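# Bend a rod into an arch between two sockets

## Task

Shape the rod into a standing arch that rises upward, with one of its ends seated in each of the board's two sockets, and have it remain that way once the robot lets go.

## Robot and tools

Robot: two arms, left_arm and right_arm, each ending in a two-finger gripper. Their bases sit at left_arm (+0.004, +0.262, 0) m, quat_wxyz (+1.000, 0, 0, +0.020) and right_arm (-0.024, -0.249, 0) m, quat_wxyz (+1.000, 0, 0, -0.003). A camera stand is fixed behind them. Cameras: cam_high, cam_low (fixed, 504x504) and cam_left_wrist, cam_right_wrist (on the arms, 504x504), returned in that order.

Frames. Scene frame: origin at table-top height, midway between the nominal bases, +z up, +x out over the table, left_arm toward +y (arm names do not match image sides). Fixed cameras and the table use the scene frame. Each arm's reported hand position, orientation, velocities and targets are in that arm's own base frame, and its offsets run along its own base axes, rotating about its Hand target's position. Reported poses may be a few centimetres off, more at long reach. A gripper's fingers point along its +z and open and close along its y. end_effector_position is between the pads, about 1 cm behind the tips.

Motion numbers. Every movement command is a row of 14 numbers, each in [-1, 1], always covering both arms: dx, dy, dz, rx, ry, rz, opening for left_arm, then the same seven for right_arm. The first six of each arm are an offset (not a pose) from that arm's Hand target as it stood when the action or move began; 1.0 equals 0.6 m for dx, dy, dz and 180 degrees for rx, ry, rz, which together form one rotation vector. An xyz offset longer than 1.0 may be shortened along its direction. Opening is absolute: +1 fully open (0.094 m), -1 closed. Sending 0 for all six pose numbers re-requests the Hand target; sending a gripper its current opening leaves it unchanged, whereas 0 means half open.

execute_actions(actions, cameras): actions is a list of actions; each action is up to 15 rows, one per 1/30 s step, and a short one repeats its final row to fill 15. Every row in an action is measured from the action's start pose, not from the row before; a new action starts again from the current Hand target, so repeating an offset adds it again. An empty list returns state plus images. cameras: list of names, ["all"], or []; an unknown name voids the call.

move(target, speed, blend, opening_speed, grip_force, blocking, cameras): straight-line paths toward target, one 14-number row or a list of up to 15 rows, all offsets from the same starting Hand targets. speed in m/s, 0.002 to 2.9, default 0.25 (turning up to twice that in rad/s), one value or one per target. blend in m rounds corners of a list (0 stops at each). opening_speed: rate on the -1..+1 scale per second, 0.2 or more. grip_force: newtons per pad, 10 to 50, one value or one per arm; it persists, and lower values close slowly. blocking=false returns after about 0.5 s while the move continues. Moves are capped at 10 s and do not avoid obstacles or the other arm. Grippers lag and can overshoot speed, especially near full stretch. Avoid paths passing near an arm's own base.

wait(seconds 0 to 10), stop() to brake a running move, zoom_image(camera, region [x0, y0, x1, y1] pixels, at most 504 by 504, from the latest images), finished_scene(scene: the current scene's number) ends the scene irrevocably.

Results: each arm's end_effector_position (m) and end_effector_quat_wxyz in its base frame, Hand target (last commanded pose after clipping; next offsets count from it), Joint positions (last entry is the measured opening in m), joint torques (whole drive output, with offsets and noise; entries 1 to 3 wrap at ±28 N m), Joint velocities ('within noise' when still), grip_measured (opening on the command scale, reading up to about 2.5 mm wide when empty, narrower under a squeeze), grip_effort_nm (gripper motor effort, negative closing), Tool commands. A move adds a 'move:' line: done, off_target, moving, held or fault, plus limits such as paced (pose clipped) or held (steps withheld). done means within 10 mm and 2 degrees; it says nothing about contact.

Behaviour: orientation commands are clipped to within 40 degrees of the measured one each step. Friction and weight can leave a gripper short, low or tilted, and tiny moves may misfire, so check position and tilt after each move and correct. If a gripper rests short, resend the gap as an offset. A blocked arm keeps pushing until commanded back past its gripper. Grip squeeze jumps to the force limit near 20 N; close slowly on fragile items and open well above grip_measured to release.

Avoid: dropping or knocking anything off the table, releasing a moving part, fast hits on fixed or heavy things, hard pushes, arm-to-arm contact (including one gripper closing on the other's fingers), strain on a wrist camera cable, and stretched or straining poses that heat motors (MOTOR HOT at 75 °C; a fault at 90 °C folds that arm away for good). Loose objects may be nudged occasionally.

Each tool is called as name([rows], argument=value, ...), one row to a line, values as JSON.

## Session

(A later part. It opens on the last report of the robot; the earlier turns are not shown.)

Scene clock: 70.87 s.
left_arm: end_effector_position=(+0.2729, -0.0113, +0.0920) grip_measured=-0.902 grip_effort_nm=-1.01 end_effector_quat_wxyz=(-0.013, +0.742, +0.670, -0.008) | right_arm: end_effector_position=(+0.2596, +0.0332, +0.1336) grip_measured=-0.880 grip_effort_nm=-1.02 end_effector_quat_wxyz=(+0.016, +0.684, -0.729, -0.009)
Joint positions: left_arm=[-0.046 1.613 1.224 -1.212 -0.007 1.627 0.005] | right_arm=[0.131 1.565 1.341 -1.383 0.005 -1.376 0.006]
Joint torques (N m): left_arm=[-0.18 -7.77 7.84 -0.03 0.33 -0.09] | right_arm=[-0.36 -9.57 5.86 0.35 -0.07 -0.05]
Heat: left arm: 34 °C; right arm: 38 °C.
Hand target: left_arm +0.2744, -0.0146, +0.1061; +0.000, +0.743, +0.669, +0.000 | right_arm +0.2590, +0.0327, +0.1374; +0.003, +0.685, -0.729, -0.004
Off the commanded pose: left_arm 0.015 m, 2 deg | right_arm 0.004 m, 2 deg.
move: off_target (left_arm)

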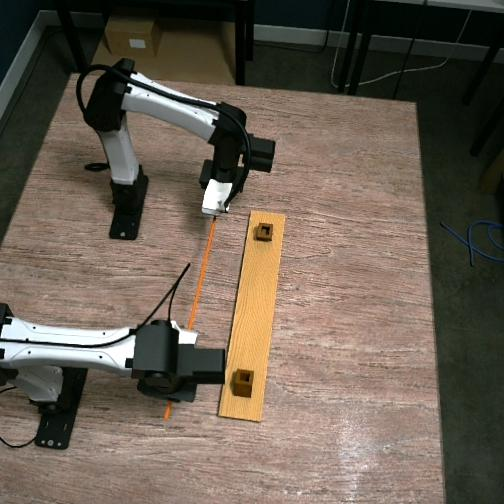

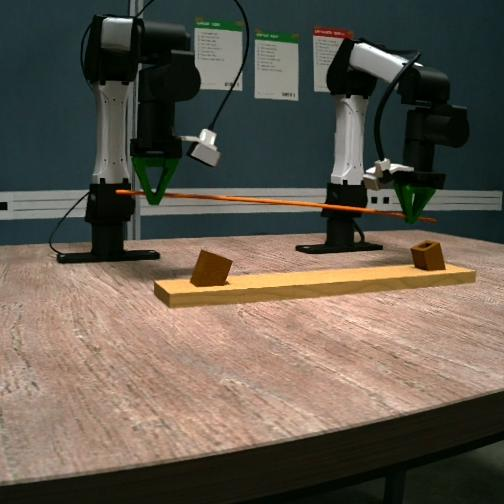

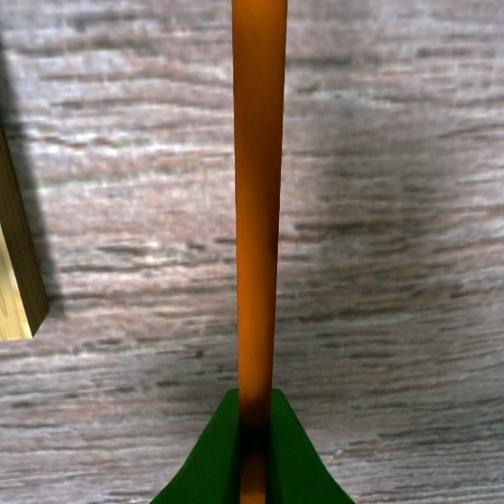

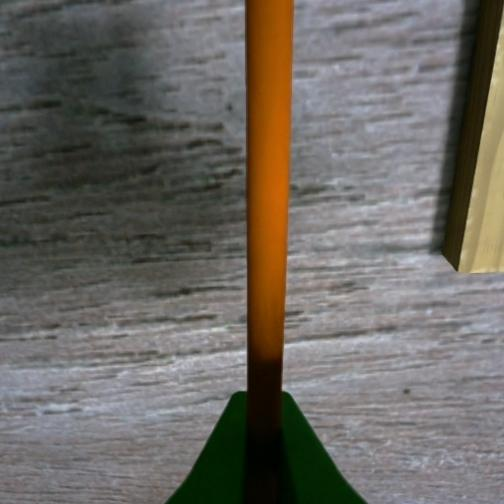

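move([
  [0.043,-0.02,0.073,-0.138,0.017,0,-1,0.052,0.025,0.05,0.138,-0.012,0,-1],
  [0.11,-0.077,0.157,-0.276,0.034,0,-1,0.127,0.072,0.1,0.277,-0.024,0,-1],
], speed=0.1, blend=[0.02,0], cameras=["all"])

Scene clock: 83.70 s.
left_arm: end_effector_position=(+0.3425, -0.0481, +0.1876) grip_measured=-0.903 grip_effort_nm=-1.01 end_effector_quat_wxyz=(+0.294, +0.672, +0.640, -0.228) | right_arm: end_effector_position=(+0.3325, +0.0658, +0.1888) grip_measured=-0.881 grip_effort_nm=-1.04 end_effector_quat_wxyz=(-0.293, +0.629, -0.672, -0.260)
Joint positions: left_arm=[0.213 1.856 1.696 -1.516 0.757 1.874 0.005] | right_arm=[-0.182 1.804 1.615 -1.473 -0.8 -1.724 0.006]
Joint torques (N m): left_arm=[-0.21 -6.45 7.39 -0.41 1.43 0.01] | right_arm=[0.73 -7.31 9.07 -0.12 -1.12 -0.13]
Heat: left arm: 35 °C; right arm: 39 °C.
Hand target: left_arm +0.3404, -0.0608, +0.2003; +0.277, +0.674, +0.606, -0.319 | right_arm +0.3352, +0.0759, +0.1973; -0.312, +0.622, -0.659, -0.286
Off the commanded pose: left_arm 0.018 m, 11 deg | right_arm 0.014 m, 4 deg.
joint sent to its limit (left arm) — joint 4 (wrist pitch), lower limit. The joint targets are off in orientation, not in position.
move: off_target (left_arm, right_arm)

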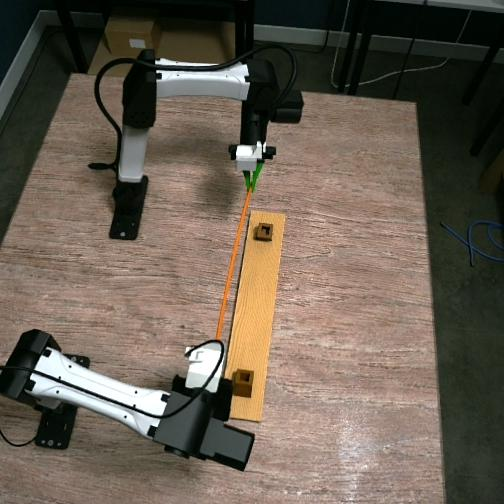

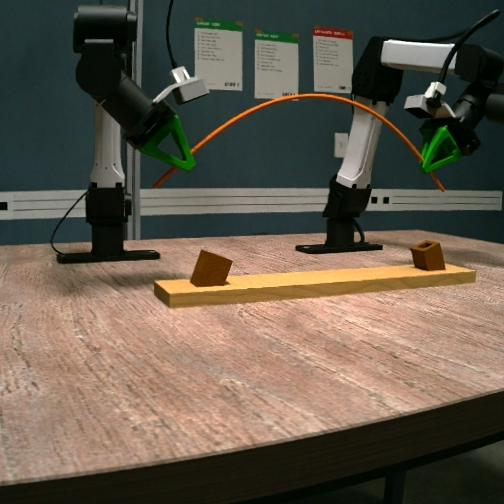

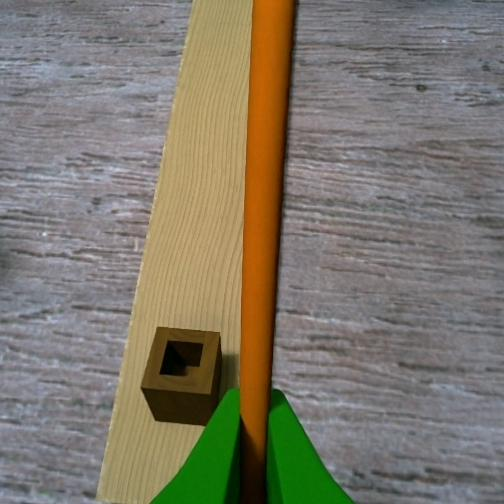

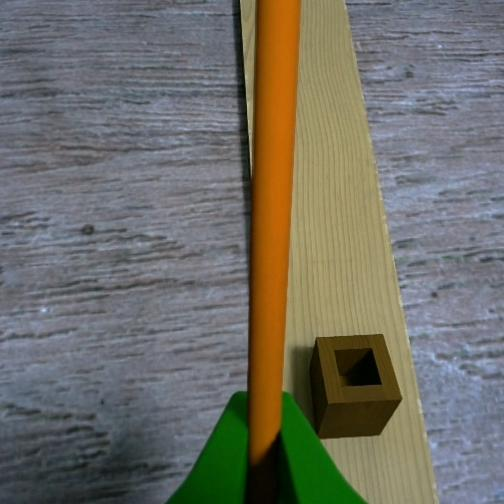

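move([
  [0.03,-0.036,0.02,-0.042,0.005,0,-1,0.045,0.03,-0.005,0.103,-0.009,0,-1],
  [0.063,-0.073,0.02,-0.083,0.01,0,-1,0.091,0.061,-0.02,0.205,-0.018,0,-1],
], speed=0.1, blend=[0.02,0], cameras=["all"])

Scene clock: 91.53 s.
left_arm: end_effector_position=(+0.3819, -0.0858, +0.1995) grip_measured=-0.903 grip_effort_nm=-1.01 end_effector_quat_wxyz=(+0.382, +0.618, +0.609, -0.319) | right_arm: end_effector_position=(+0.3880, +0.1010, +0.1884) grip_measured=-0.888 grip_effort_nm=-1.04 end_effector_quat_wxyz=(+0.512, -0.493, +0.553, +0.435)
Joint positions: left_arm=[0.172 2.017 1.812 -1.516 1.036 1.843 0.005] | right_arm=[-0.191 2.138 1.634 -1.555 -1.461 -2.085 0.005]
Joint torques (N m): left_arm=[-2.54 -7.68 7.46 -0.46 1.37 -0.11] | right_arm=[2.74 -9.91 6.57 -0.32 -0.68 -0.07]
Heat: left arm: 35 °C; right arm: 39 °C.
Hand target: left_arm +0.3783, -0.1046, +0.2124; +0.353, +0.627, +0.564, -0.406 | right_arm +0.3898, +0.1125, +0.1853; +0.511, -0.499, +0.525, +0.463
Off the commanded pose: left_arm 0.023 m, 12 deg | right_arm 0.012 m, 5 deg.
joint sent to its limit (left arm) — joint 4 (wrist pitch), lower limit. The joint targets are off in orientation, not in position.
joint sent to its limit (right arm) — joint 6 (wrist roll), lower limit. The joint targets are off in orientation, not in position.
move: off_target (left_arm, right_arm)

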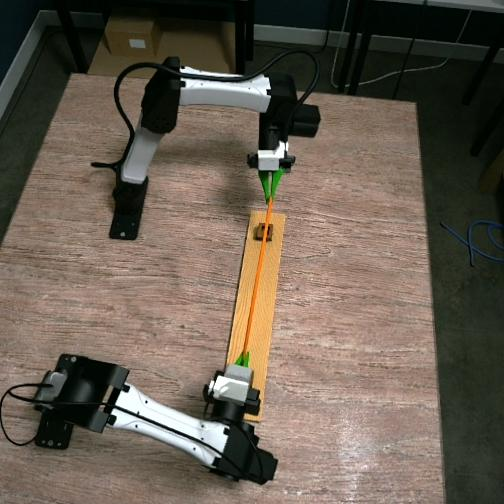

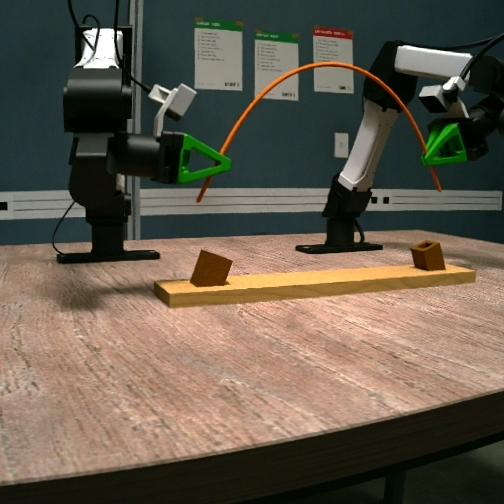

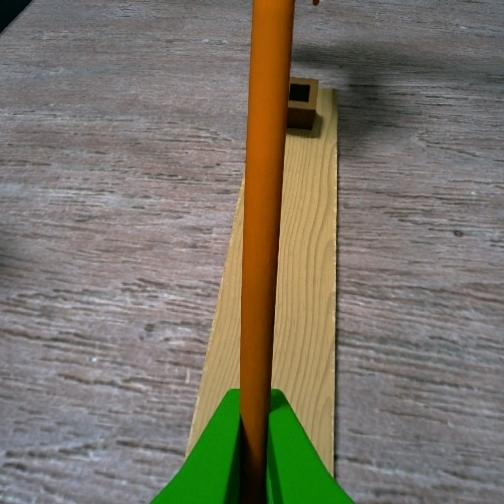

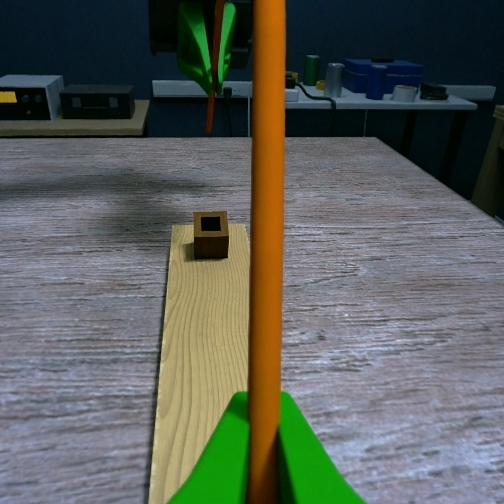

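move(target=[0,-0.03,-0.1,0,0,0,-1,0.01,0.033,-0.1,0,0,0,-1], speed=0.08, cameras=["cam_low","cam_left_wrist","cam_right_wrist"])

zoom_image(camera="cam_low", region=[150, 160, 270, 280])

zoom_image(camera="cam_low", region=[380, 160, 500, 280])

zoom_image(camera="cam_left_wrist", region=[230, 0, 370, 140])

zoom_image(camera="cam_right_wrist", region=[140, 100, 300, 260])

Scene clock: 96.50 s.
left_arm: end_effector_position=(+0.3872, -0.0997, +0.1450) grip_measured=-0.903 grip_effort_nm=-1.01 end_effector_quat_wxyz=(+0.355, +0.630, +0.588, -0.363) | right_arm: end_effector_position=(+0.3998, +0.1158, +0.1347) grip_measured=-0.888 grip_effort_nm=-1.04 end_effector_quat_wxyz=(+0.519, -0.492, +0.537, +0.448)
Joint positions: left_arm=[0.132 2.175 1.812 -1.517 1.036 1.95 0.005] | right_arm=[-0.148 2.266 1.593 -1.381 -1.503 -2.085 0.005]
Joint torques (N m): left_arm=[-3.48 -8.8 4.82 -0.69 1.27 0.18] | right_arm=[3.49 -10.78 4.74 -0.19 -0.54 -0.08]
Heat: left arm: 35 °C; right arm: 40 °C.
Hand target: left_arm +0.3783, -0.1226, +0.1524; +0.353, +0.627, +0.564, -0.406 | right_arm +0.3958, +0.1323, +0.1253; +0.511, -0.499, +0.526, +0.463
Off the commanded pose: left_arm 0.026 m, 6 deg | right_arm 0.019 m, 2 deg.
joint sent to its limit (left arm) — joint 4 (wrist pitch), lower limit. The joint targets still meet the commanded pose.
joint sent to its limit (right arm) — joint 6 (wrist roll), lower limit. The joint targets still meet the commanded pose.
move: off_target (left_arm, right_arm)
Images, in order (width x height): cam_low 504x504, cam_left_wrist 504x504, cam_right_wrist 504x504.

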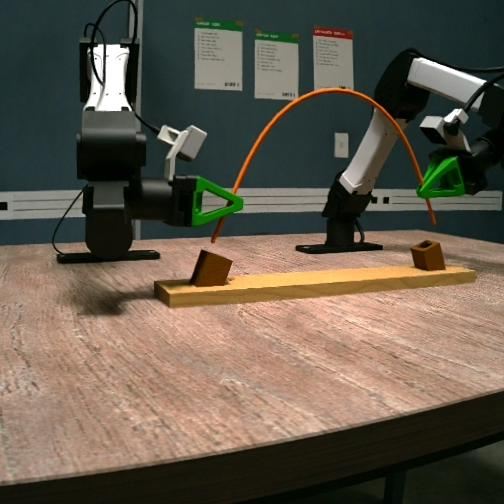

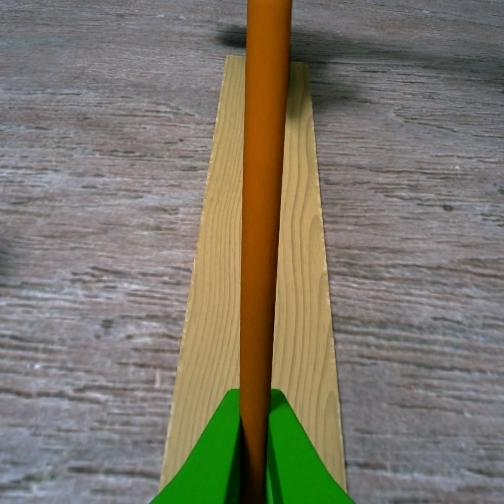

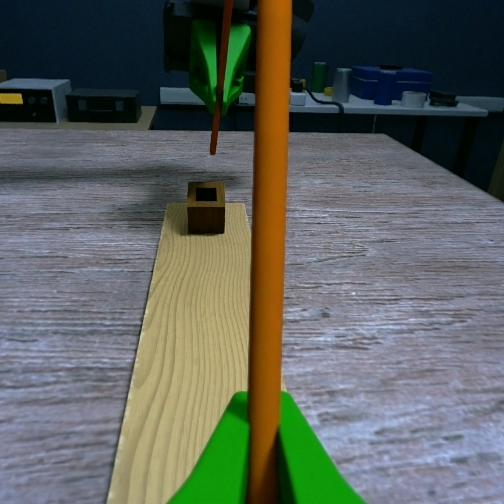

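Scaled by 4.200 from the camera's 504x504 image, which has a finer 720x720 frame.

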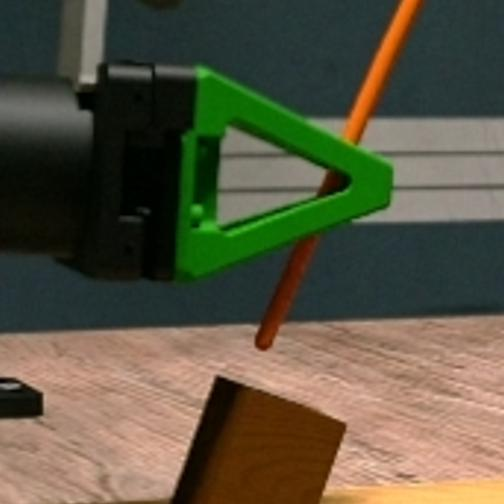

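Scaled by 4.200 from the camera's 504x504 image, which has a finer 720x720 frame.

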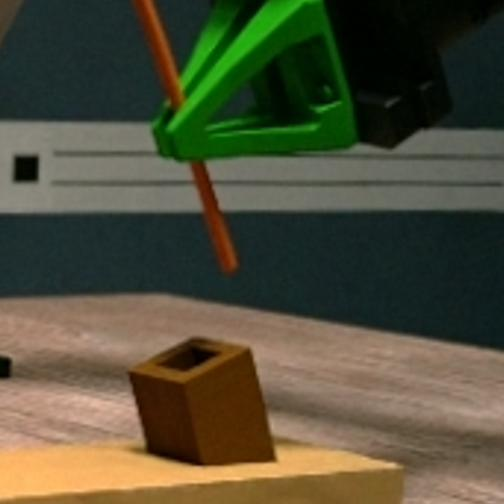

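Scaled by 3.600 from the camera's 504x504 image, which has a finer 720x720 frame.

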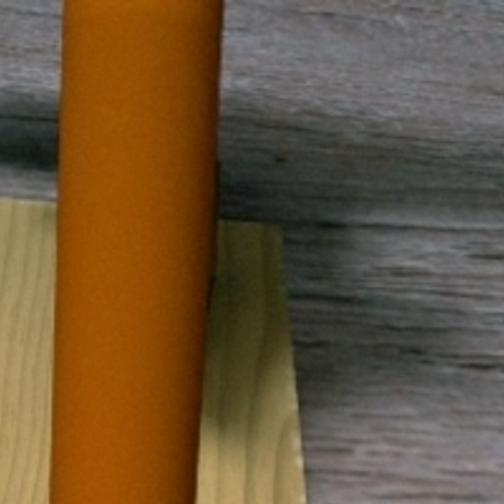

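Scaled by 3.150 from the camera's 504x504 image, which has a finer 720x720 frame.

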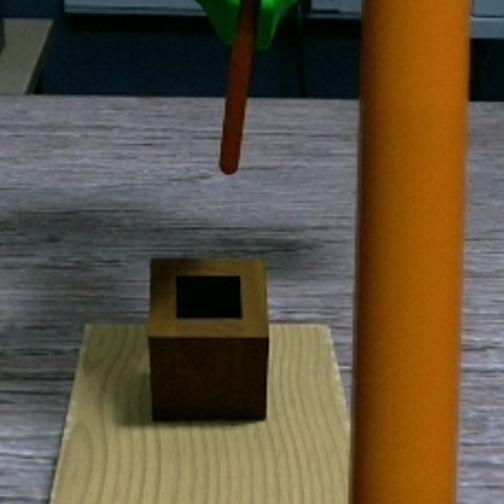

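move(target=[-0.013,-0.024,-0.03,0,0,0,-1,-0.012,0.012,-0.015,0,0,0,-1], speed=0.08, cameras=["cam_low","cam_left_wrist","cam_right_wrist"])

zoom_image(camera="cam_low", region=[150, 160, 270, 280])

zoom_image(camera="cam_low", region=[380, 160, 500, 280])

zoom_image(camera="cam_left_wrist", region=[230, 0, 370, 140])

zoom_image(camera="cam_right_wrist", region=[140, 100, 300, 260])

Scene clock: 100.50 s.
left_arm: end_effector_position=(+0.3753, -0.1143, +0.1251) grip_measured=-0.903 grip_effort_nm=-1.01 end_effector_quat_wxyz=(+0.343, +0.632, +0.581, -0.381) | right_arm: end_effector_position=(+0.3958, +0.1212, +0.1212) grip_measured=-0.888 grip_effort_nm=-1.04 end_effector_quat_wxyz=(+0.524, -0.489, +0.531, +0.451)
Joint positions: left_arm=[0.098 2.175 1.721 -1.459 1.044 1.951 0.005] | right_arm=[-0.136 2.266 1.528 -1.271 -1.523 -2.043 0.005]
Joint torques (N m): left_arm=[-3.6 -9.54 4.6 -0.4 1.29 -0.06] | right_arm=[3.79 -12.63 4.21 -0.11 -0.47 0.09]
Heat: left arm: 35 °C; right arm: 41 °C.
Hand target: left_arm +0.3704, -0.1371, +0.1344; +0.353, +0.627, +0.564, -0.406 | right_arm +0.3886, +0.1394, +0.1163; +0.511, -0.499, +0.526, +0.463
Off the commanded pose: left_arm 0.025 m, 4 deg | right_arm 0.020 m, 2 deg.
move: off_target (left_arm, right_arm)
Images, in order (width x height): cam_low 504x504, cam_left_wrist 504x504, cam_right_wrist 504x504.

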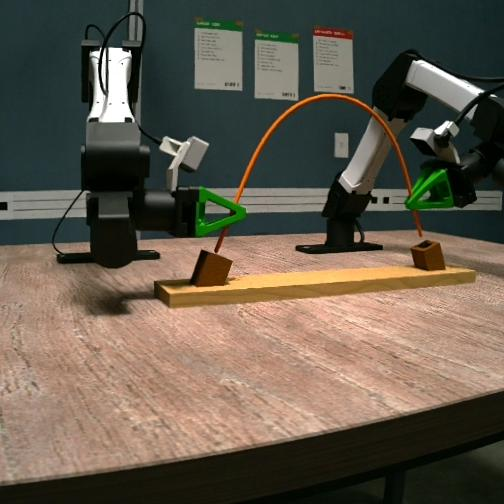

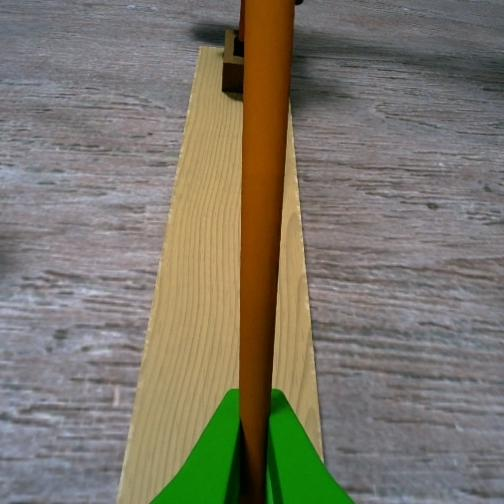

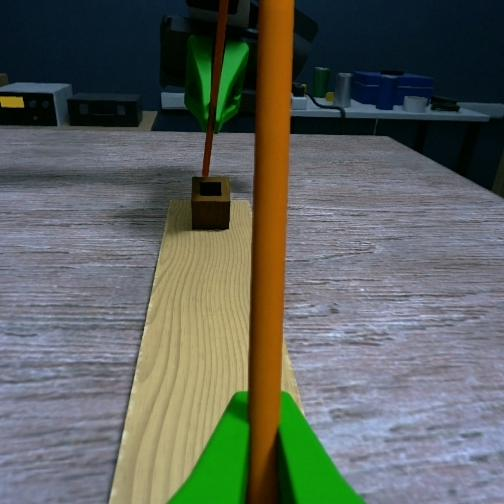

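Scaled by 4.200 from the camera's 504x504 image, which has a finer 720x720 frame.

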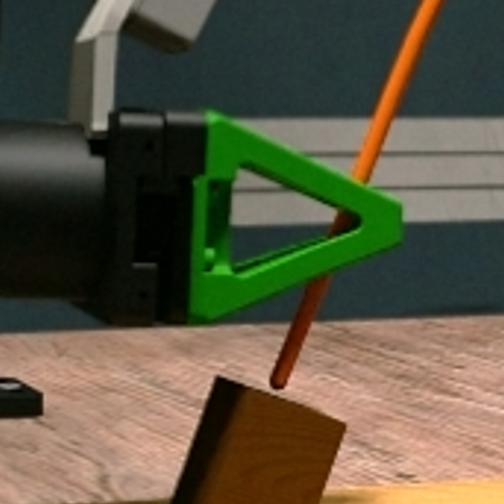

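Scaled by 4.200 from the camera's 504x504 image, which has a finer 720x720 frame.

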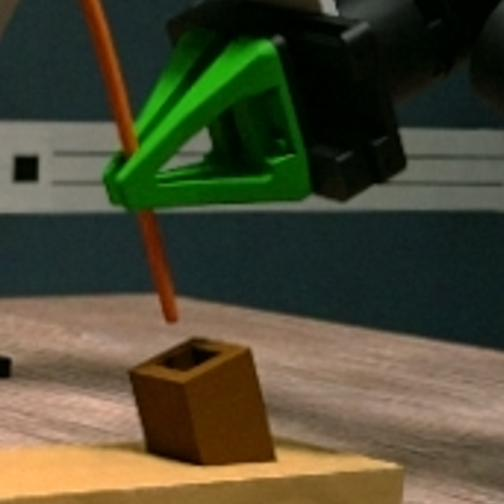

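Scaled by 3.600 from the camera's 504x504 image, which has a finer 720x720 frame.

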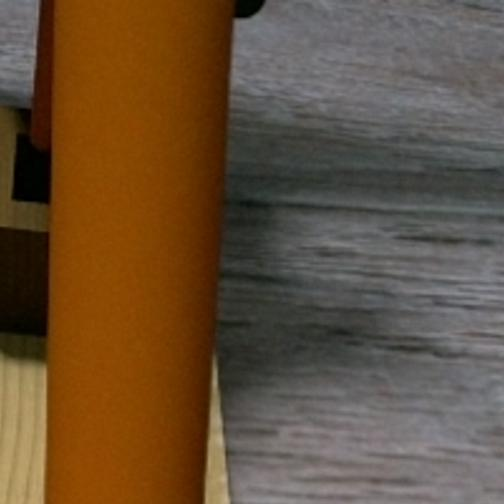

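Scaled by 3.150 from the camera's 504x504 image, which has a finer 720x720 frame.

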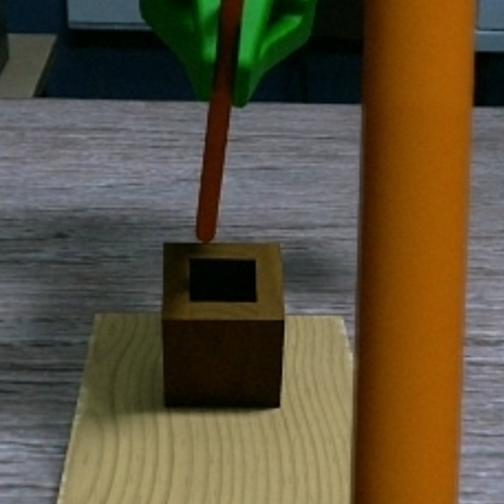

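move(target=[0.01,0.014,-0.012,0,0,0,-1,0,0.003,-0.025,0,0,0,-1], speed=0.06, cameras=["cam_low","cam_left_wrist","cam_right_wrist"])

zoom_image(camera="cam_low", region=[150, 160, 270, 280])

zoom_image(camera="cam_low", region=[380, 160, 500, 280])

zoom_image(camera="cam_left_wrist", region=[200, 0, 340, 140])

zoom_image(camera="cam_right_wrist", region=[140, 100, 300, 260])

Scene clock: 104.83 s.
left_arm: end_effector_position=(+0.3769, -0.1141, +0.1171) grip_measured=-0.903 grip_effort_nm=-1.00 end_effector_quat_wxyz=(+0.340, +0.631, +0.580, -0.386) | right_arm: end_effector_position=(+0.3960, +0.1227, +0.1080) grip_measured=-0.888 grip_effort_nm=-1.04 end_effector_quat_wxyz=(+0.525, -0.490, +0.531, +0.450)
Joint positions: left_arm=[0.098 2.202 1.728 -1.459 1.044 1.962 0.005] | right_arm=[-0.132 2.266 1.479 -1.134 -1.524 -1.958 0.005]
Joint torques (N m): left_arm=[-1.91 -8.68 6.76 -0.65 1.22 0.18] | right_arm=[3.85 -12.1 4.19 0.02 -0.49 0.11]
Heat: left arm: 35 °C; right arm: 42 °C.
Hand target: left_arm +0.3764, -0.1287, +0.1271; +0.353, +0.627, +0.564, -0.406 | right_arm +0.3886, +0.1412, +0.1012; +0.511, -0.499, +0.526, +0.463
Off the commanded pose: left_arm 0.018 m, 3 deg | right_arm 0.021 m, 2 deg.
move: off_target (left_arm, right_arm)
Images, in order (width x height): cam_low 504x504, cam_left_wrist 504x504, cam_right_wrist 504x504.

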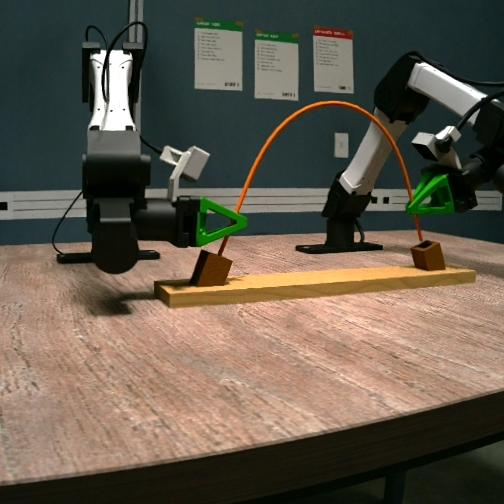

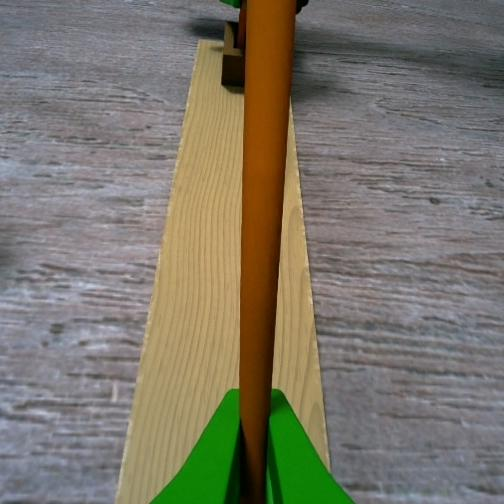

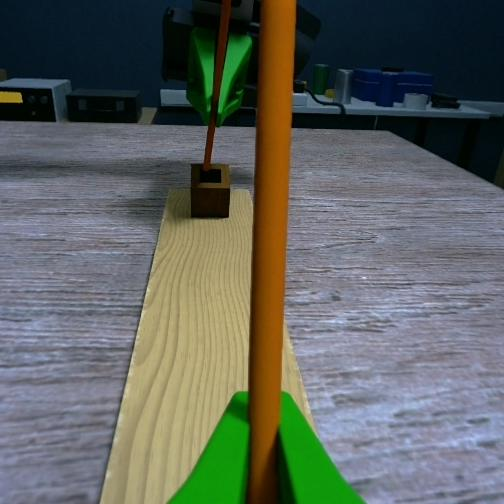

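Scaled by 4.200 from the camera's 504x504 image, which has a finer 720x720 frame.

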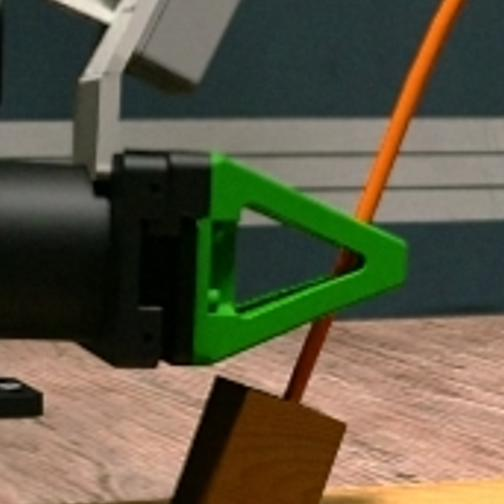

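Scaled by 4.200 from the camera's 504x504 image, which has a finer 720x720 frame.

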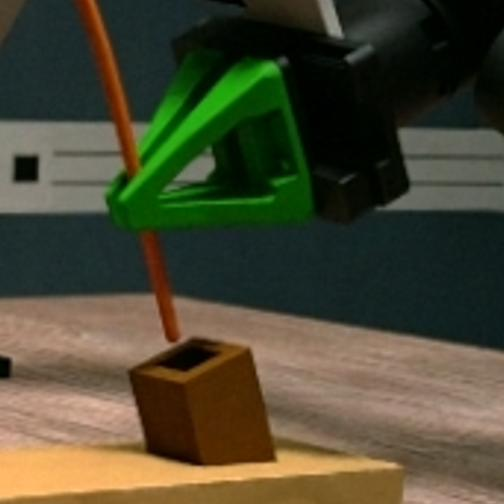

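Scaled by 3.600 from the camera's 504x504 image, which has a finer 720x720 frame.

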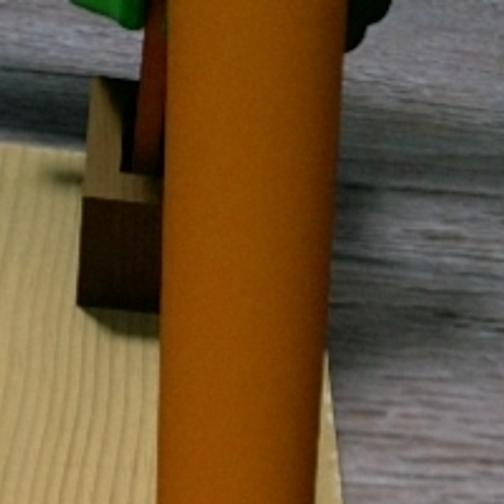

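Scaled by 3.150 from the camera's 504x504 image, which has a finer 720x720 frame.

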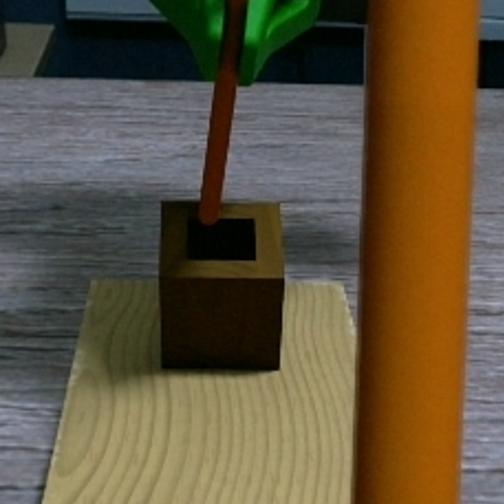

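move([
  [0.01,0.018,0.004,0,0,0,-1,0,0,0,0,0,0,-1],
], speed=0.06, cameras=["cam_low","cam_right_wrist"])

zoom_image(camera="cam_low", region=[380, 160, 500, 280])

zoom_image(camera="cam_right_wrist", region=[140, 100, 300, 260])

Scene clock: 107.60 s.
left_arm: end_effector_position=(+0.3848, -0.1048, +0.1209) grip_measured=-0.903 grip_effort_nm=-1.00 end_effector_quat_wxyz=(+0.347, +0.632, +0.577, -0.384) | right_arm: end_effector_position=(+0.3957, +0.1244, +0.1049) grip_measured=-0.888 grip_effort_nm=-1.04 end_effector_quat_wxyz=(+0.522, -0.489, +0.532, +0.453)
Joint positions: left_arm=[0.121 2.239 1.797 -1.518 1.044 2.008 0.005] | right_arm=[-0.128 2.266 1.467 -1.099 -1.524 -1.928 0.005]
Joint torques (N m): left_arm=[-1.73 -8.73 6.82 -0.8 1.1 0.2] | right_arm=[3.52 -12.97 4.19 0.11 -0.49 0.04]
Heat: left arm: 36 °C; right arm: 43 °C.
Hand target: left_arm +0.3824, -0.1179, +0.1295; +0.353, +0.627, +0.564, -0.406 | right_arm +0.3886, +0.1412, +0.1013; +0.511, -0.499, +0.526, +0.463
Off the commanded pose: left_arm 0.016 m, 3 deg | right_arm 0.019 m, 2 deg.
joint sent to its limit (left arm) — joint 4 (wrist pitch), lower limit. The joint targets still meet the commanded pose.
move: off_target (left_arm, right_arm)
Images, in order (width x height): cam_low 504x504, cam_right_wrist 504x504.

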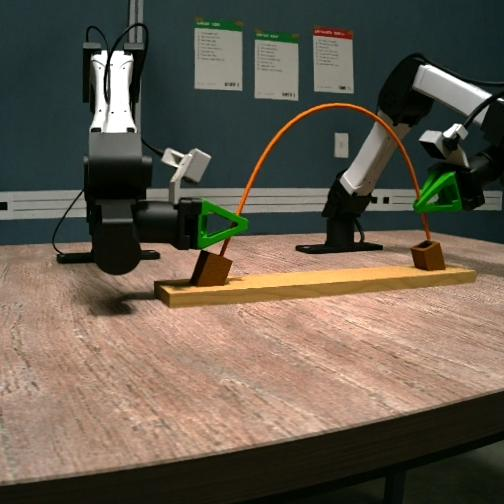

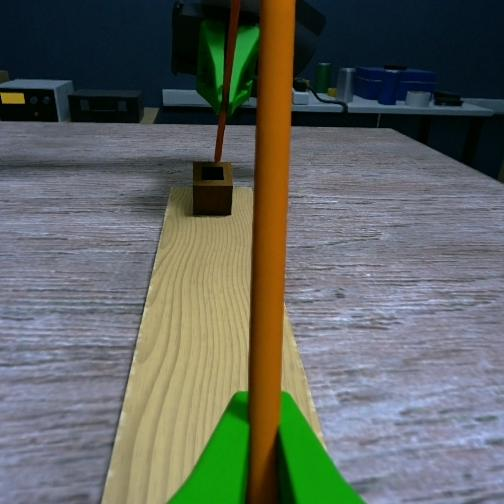

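Scaled by 4.200 from the camera's 504x504 image, which has a finer 720x720 frame.

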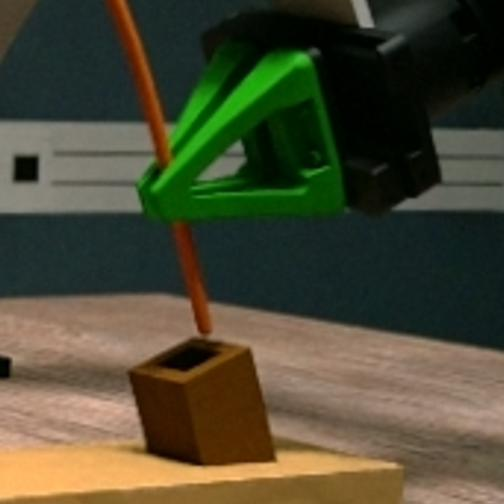

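Scaled by 3.150 from the camera's 504x504 image, which has a finer 720x720 frame.

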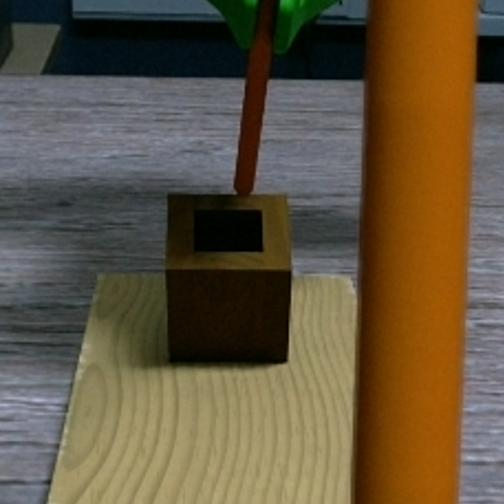

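move([
  [-0.007,-0.009,-0.024,0,0,0,-1,0,0,0,0,0,0,-1],
], speed=0.06, cameras=["cam_low","cam_right_wrist"])

zoom_image(camera="cam_low", region=[380, 160, 500, 280])

zoom_image(camera="cam_right_wrist", region=[140, 100, 300, 260])

Scene clock: 110.13 s.
left_arm: end_effector_position=(+0.3824, -0.1051, +0.1101) grip_measured=-0.903 grip_effort_nm=-1.01 end_effector_quat_wxyz=(+0.347, +0.632, +0.577, -0.384) | right_arm: end_effector_position=(+0.3968, +0.1243, +0.1045) grip_measured=-0.888 grip_effort_nm=-1.04 end_effector_quat_wxyz=(+0.523, -0.490, +0.531, +0.452)
Joint positions: left_arm=[0.121 2.239 1.753 -1.474 1.044 2.009 0.005] | right_arm=[-0.128 2.266 1.467 -1.085 -1.524 -1.916 0.005]
Joint torques (N m): left_arm=[-2.76 -9.24 4.42 -0.51 1.16 0.02] | right_arm=[3.55 -13.3 3.78 0.07 -0.49 0.12]
Heat: left arm: 36 °C; right arm: 43 °C.
Hand target: left_arm +0.3782, -0.1232, +0.1151; +0.353, +0.627, +0.564, -0.406 | right_arm +0.3886, +0.1412, +0.1013; +0.511, -0.499, +0.526, +0.462
Off the commanded pose: left_arm 0.019 m, 3 deg | right_arm 0.019 m, 2 deg.
move: off_target (left_arm, right_arm)
Images, in order (width x height): cam_low 504x504, cam_right_wrist 504x504.

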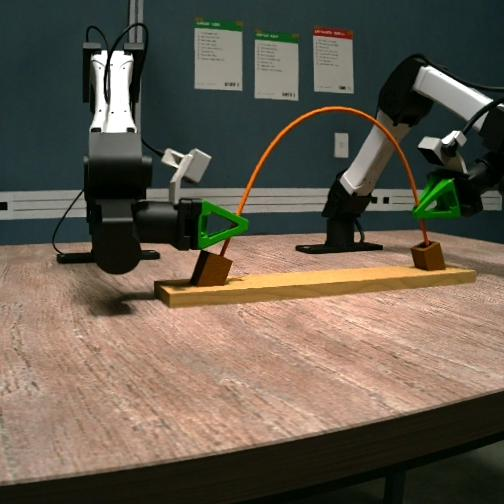

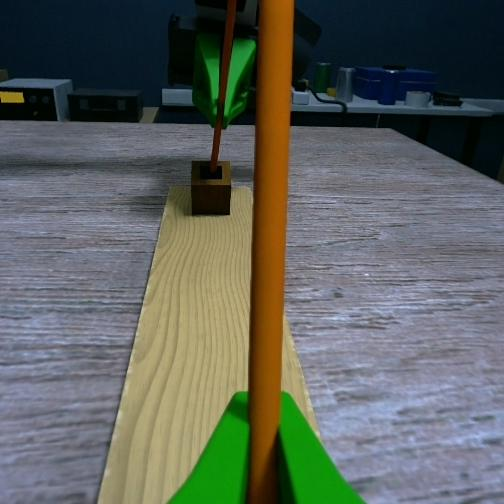

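Scaled by 4.200 from the camera's 504x504 image, which has a finer 720x720 frame.

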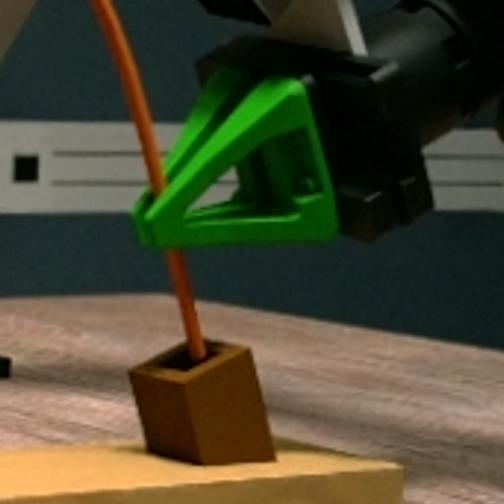

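Scaled by 3.150 from the camera's 504x504 image, which has a finer 720x720 frame.

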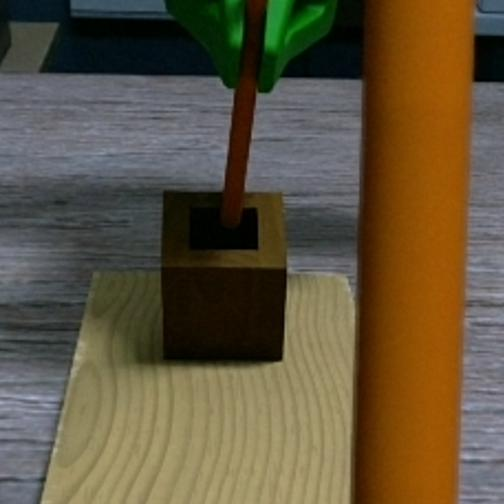

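Both entered. Push both down ~2.5 cm in steps.

move(target=[-0.003,0.006,-0.025,0,0,0,-1,0,-0.005,-0.025,0,0,0,-1], speed=0.05)

move(target=[0,0.01,-0.022,0,0,0,-1,0,-0.008,-0.022,0,0,0,-1], speed=0.05, cameras=["cam_low","cam_left_wrist","cam_right_wrist"])

zoom_image(camera="cam_low", region=[150, 160, 270, 280])

zoom_image(camera="cam_low", region=[380, 160, 500, 280])

Scene clock: 112.87 s.
left_arm: end_effector_position=(+0.3799, -0.1054, +0.0969) grip_measured=-0.903 grip_effort_nm=-1.01 end_effector_quat_wxyz=(+0.345, +0.631, +0.578, -0.387) | right_arm: end_effector_position=(+0.3950, +0.1245, +0.0993) grip_measured=-0.888 grip_effort_nm=-1.04 end_effector_quat_wxyz=(+0.523, -0.490, +0.531, +0.452)
Joint positions: left_arm=[0.121 2.25 1.715 -1.435 1.044 2.011 0.005] | right_arm=[-0.128 2.274 1.457 -1.078 -1.524 -1.928 0.005]
Joint torques (N m): left_arm=[-1.96 -8.9 4.4 -0.54 1.12 0.18] | right_arm=[2.92 -10.35 4.21 0.02 -0.47 -0.1]
Heat: left arm: 36 °C; right arm: 44 °C.
Hand target: left_arm +0.3765, -0.1197, +0.1001; +0.353, +0.627, +0.564, -0.406 | right_arm +0.3886, +0.1382, +0.0862; +0.511, -0.499, +0.526, +0.462
Off the commanded pose: left_arm 0.015 m, 3 deg | right_arm 0.020 m, 2 deg.
move: off_target (left_arm, right_arm)

Scene clock: 113.80 s.
left_arm: end_effector_position=(+0.3797, -0.1019, +0.0847) grip_measured=-0.903 grip_effort_nm=-1.01 end_effector_quat_wxyz=(+0.346, +0.631, +0.575, -0.388) | right_arm: end_effector_position=(+0.3960, +0.1236, +0.0973) grip_measured=-0.888 grip_effort_nm=-1.04 end_effector_quat_wxyz=(+0.533, -0.487, +0.525, +0.451)
Joint positions: left_arm=[0.13 2.276 1.703 -1.42 1.044 2.039 0.005] | right_arm=[-0.13 2.289 1.457 -1.081 -1.544 -1.958 0.005]
Joint torques (N m): left_arm=[-1.48 -8.88 4.3 -0.56 1.05 0.19] | right_arm=[2.07 -8.59 3.86 0 -0.22 -0.24]
Heat: left arm: 36 °C; right arm: 44 °C.
Hand target: left_arm +0.3765, -0.1136, +0.0869; +0.353, +0.627, +0.564, -0.406 | right_arm +0.3887, +0.1335, +0.0732; +0.511, -0.499, +0.525, +0.463
Off the commanded pose: left_arm 0.012 m, 3 deg | right_arm 0.027 m, 3 deg.
move: off_target (left_arm, right_arm)
Images, in order (width x height): cam_low 504x504, cam_left_wrist 504x504, cam_right_wrist 504x504.

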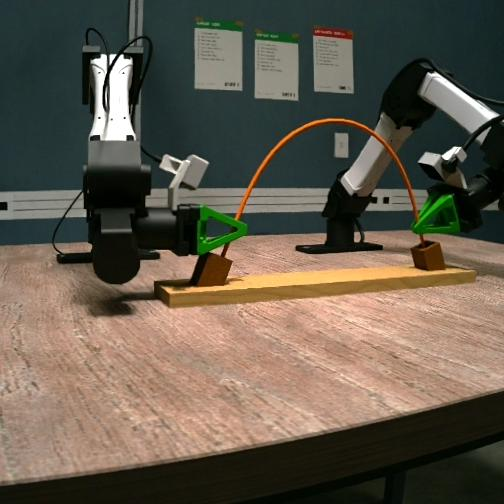

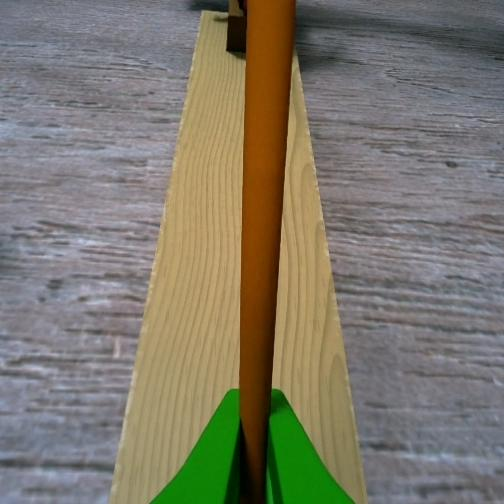

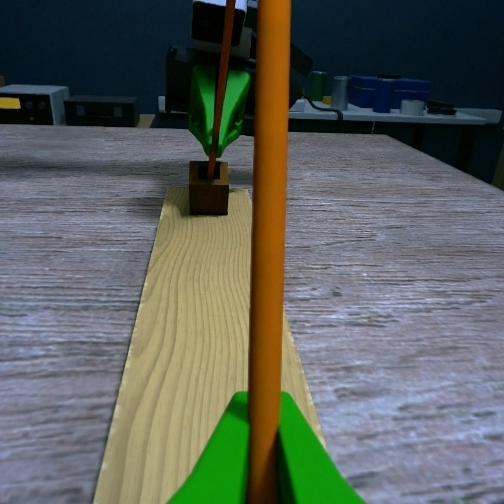

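Scaled by 4.200 from the camera's 504x504 image, which has a finer 720x720 frame.

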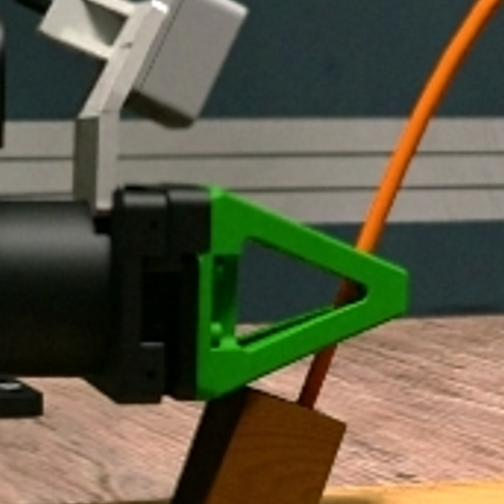

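Scaled by 4.200 from the camera's 504x504 image, which has a finer 720x720 frame.

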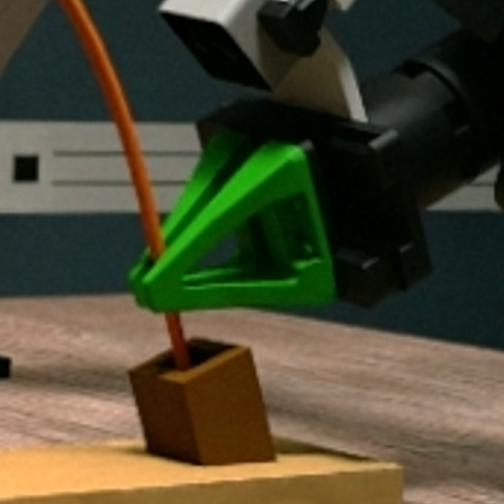

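move([
  [0.004,0.014,-0.004,0,0,0,-1,0.005,-0.014,0.036,0,0,0,-1],
  [0.004,0.014,-0.004,0,0,0,-0.3,0.005,-0.014,0.036,0,0,0,-0.3],
], speed=0.05, opening_speed=0.3, cameras=["cam_low","cam_left_wrist","cam_right_wrist"])

zoom_image(camera="cam_low", region=[150, 160, 270, 280])

Scene clock: 120.83 s.
left_arm: end_effector_position=(+0.3770, -0.1016, +0.0809) grip_measured=-0.302 grip_effort_nm=0.12 end_effector_quat_wxyz=(+0.344, +0.628, +0.572, -0.400) | right_arm: end_effector_position=(+0.3890, +0.1234, +0.0995) grip_measured=-0.303 grip_effort_nm=0.12 end_effector_quat_wxyz=(+0.515, -0.496, +0.533, +0.452)
Joint positions: left_arm=[0.134 2.301 1.712 -1.454 1.05 2.076 0.033] | right_arm=[-0.132 2.301 1.497 -1.251 -1.503 -2.085 0.033]
Joint torques (N m): left_arm=[-0.03 -8.9 6.17 -0.67 0.87 0.2] | right_arm=[0.68 -10.26 7.35 -0.44 -0.5 -0.07]
Heat: left arm: 37 °C; right arm: 45 °C.
Hand target: left_arm +0.3789, -0.1052, +0.0845; +0.353, +0.627, +0.564, -0.406 | right_arm +0.3916, +0.1250, +0.0946; +0.511, -0.499, +0.526, +0.463
Off the commanded pose: left_arm 0.005 m, 2 deg | right_arm 0.006 m, 2 deg.
joint sent to its limit (left arm) — joint 6 (wrist roll), upper limit. The joint targets still meet the commanded pose.
joint sent to its limit (right arm) — joint 6 (wrist roll), lower limit. The joint targets still meet the commanded pose.
move: done
Images, in order (width x height): cam_low 504x504, cam_left_wrist 504x504, cam_right_wrist 504x504.

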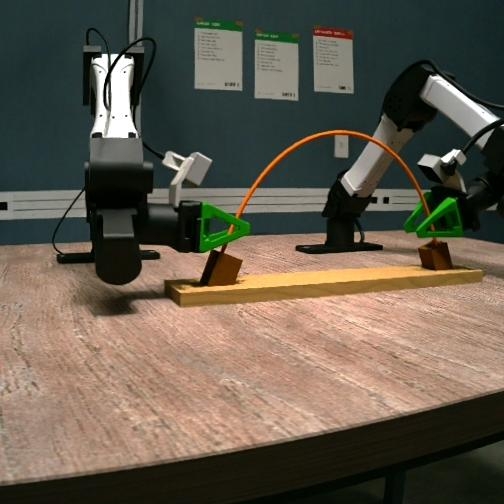

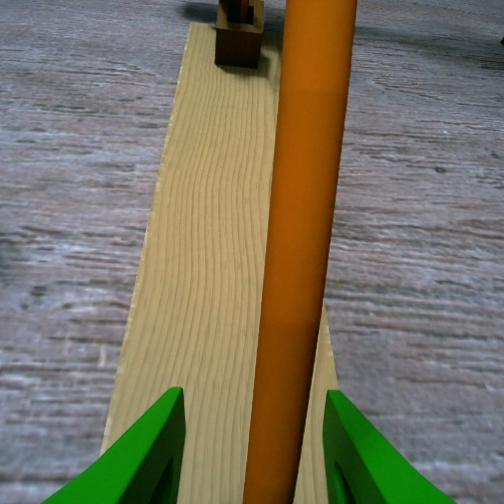

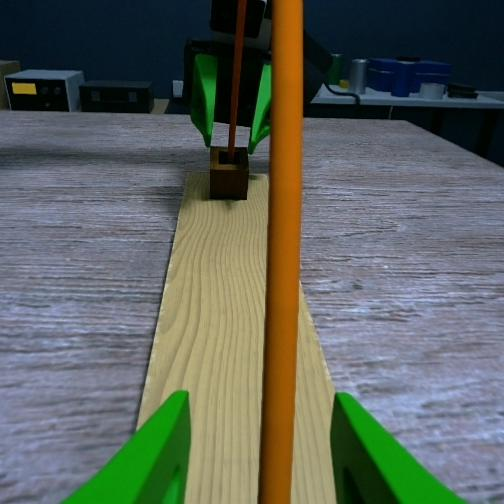

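Scaled by 4.200 from the camera's 504x504 image, which has a finer 720x720 frame.

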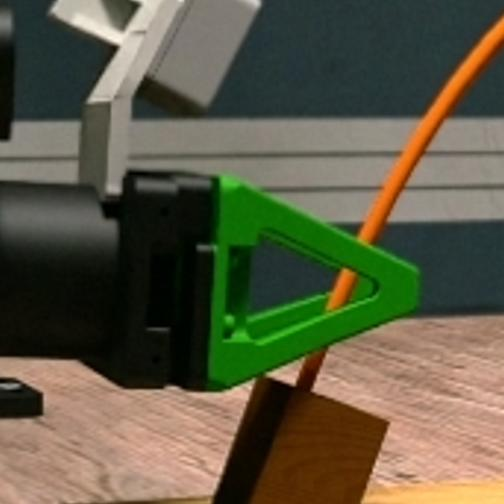

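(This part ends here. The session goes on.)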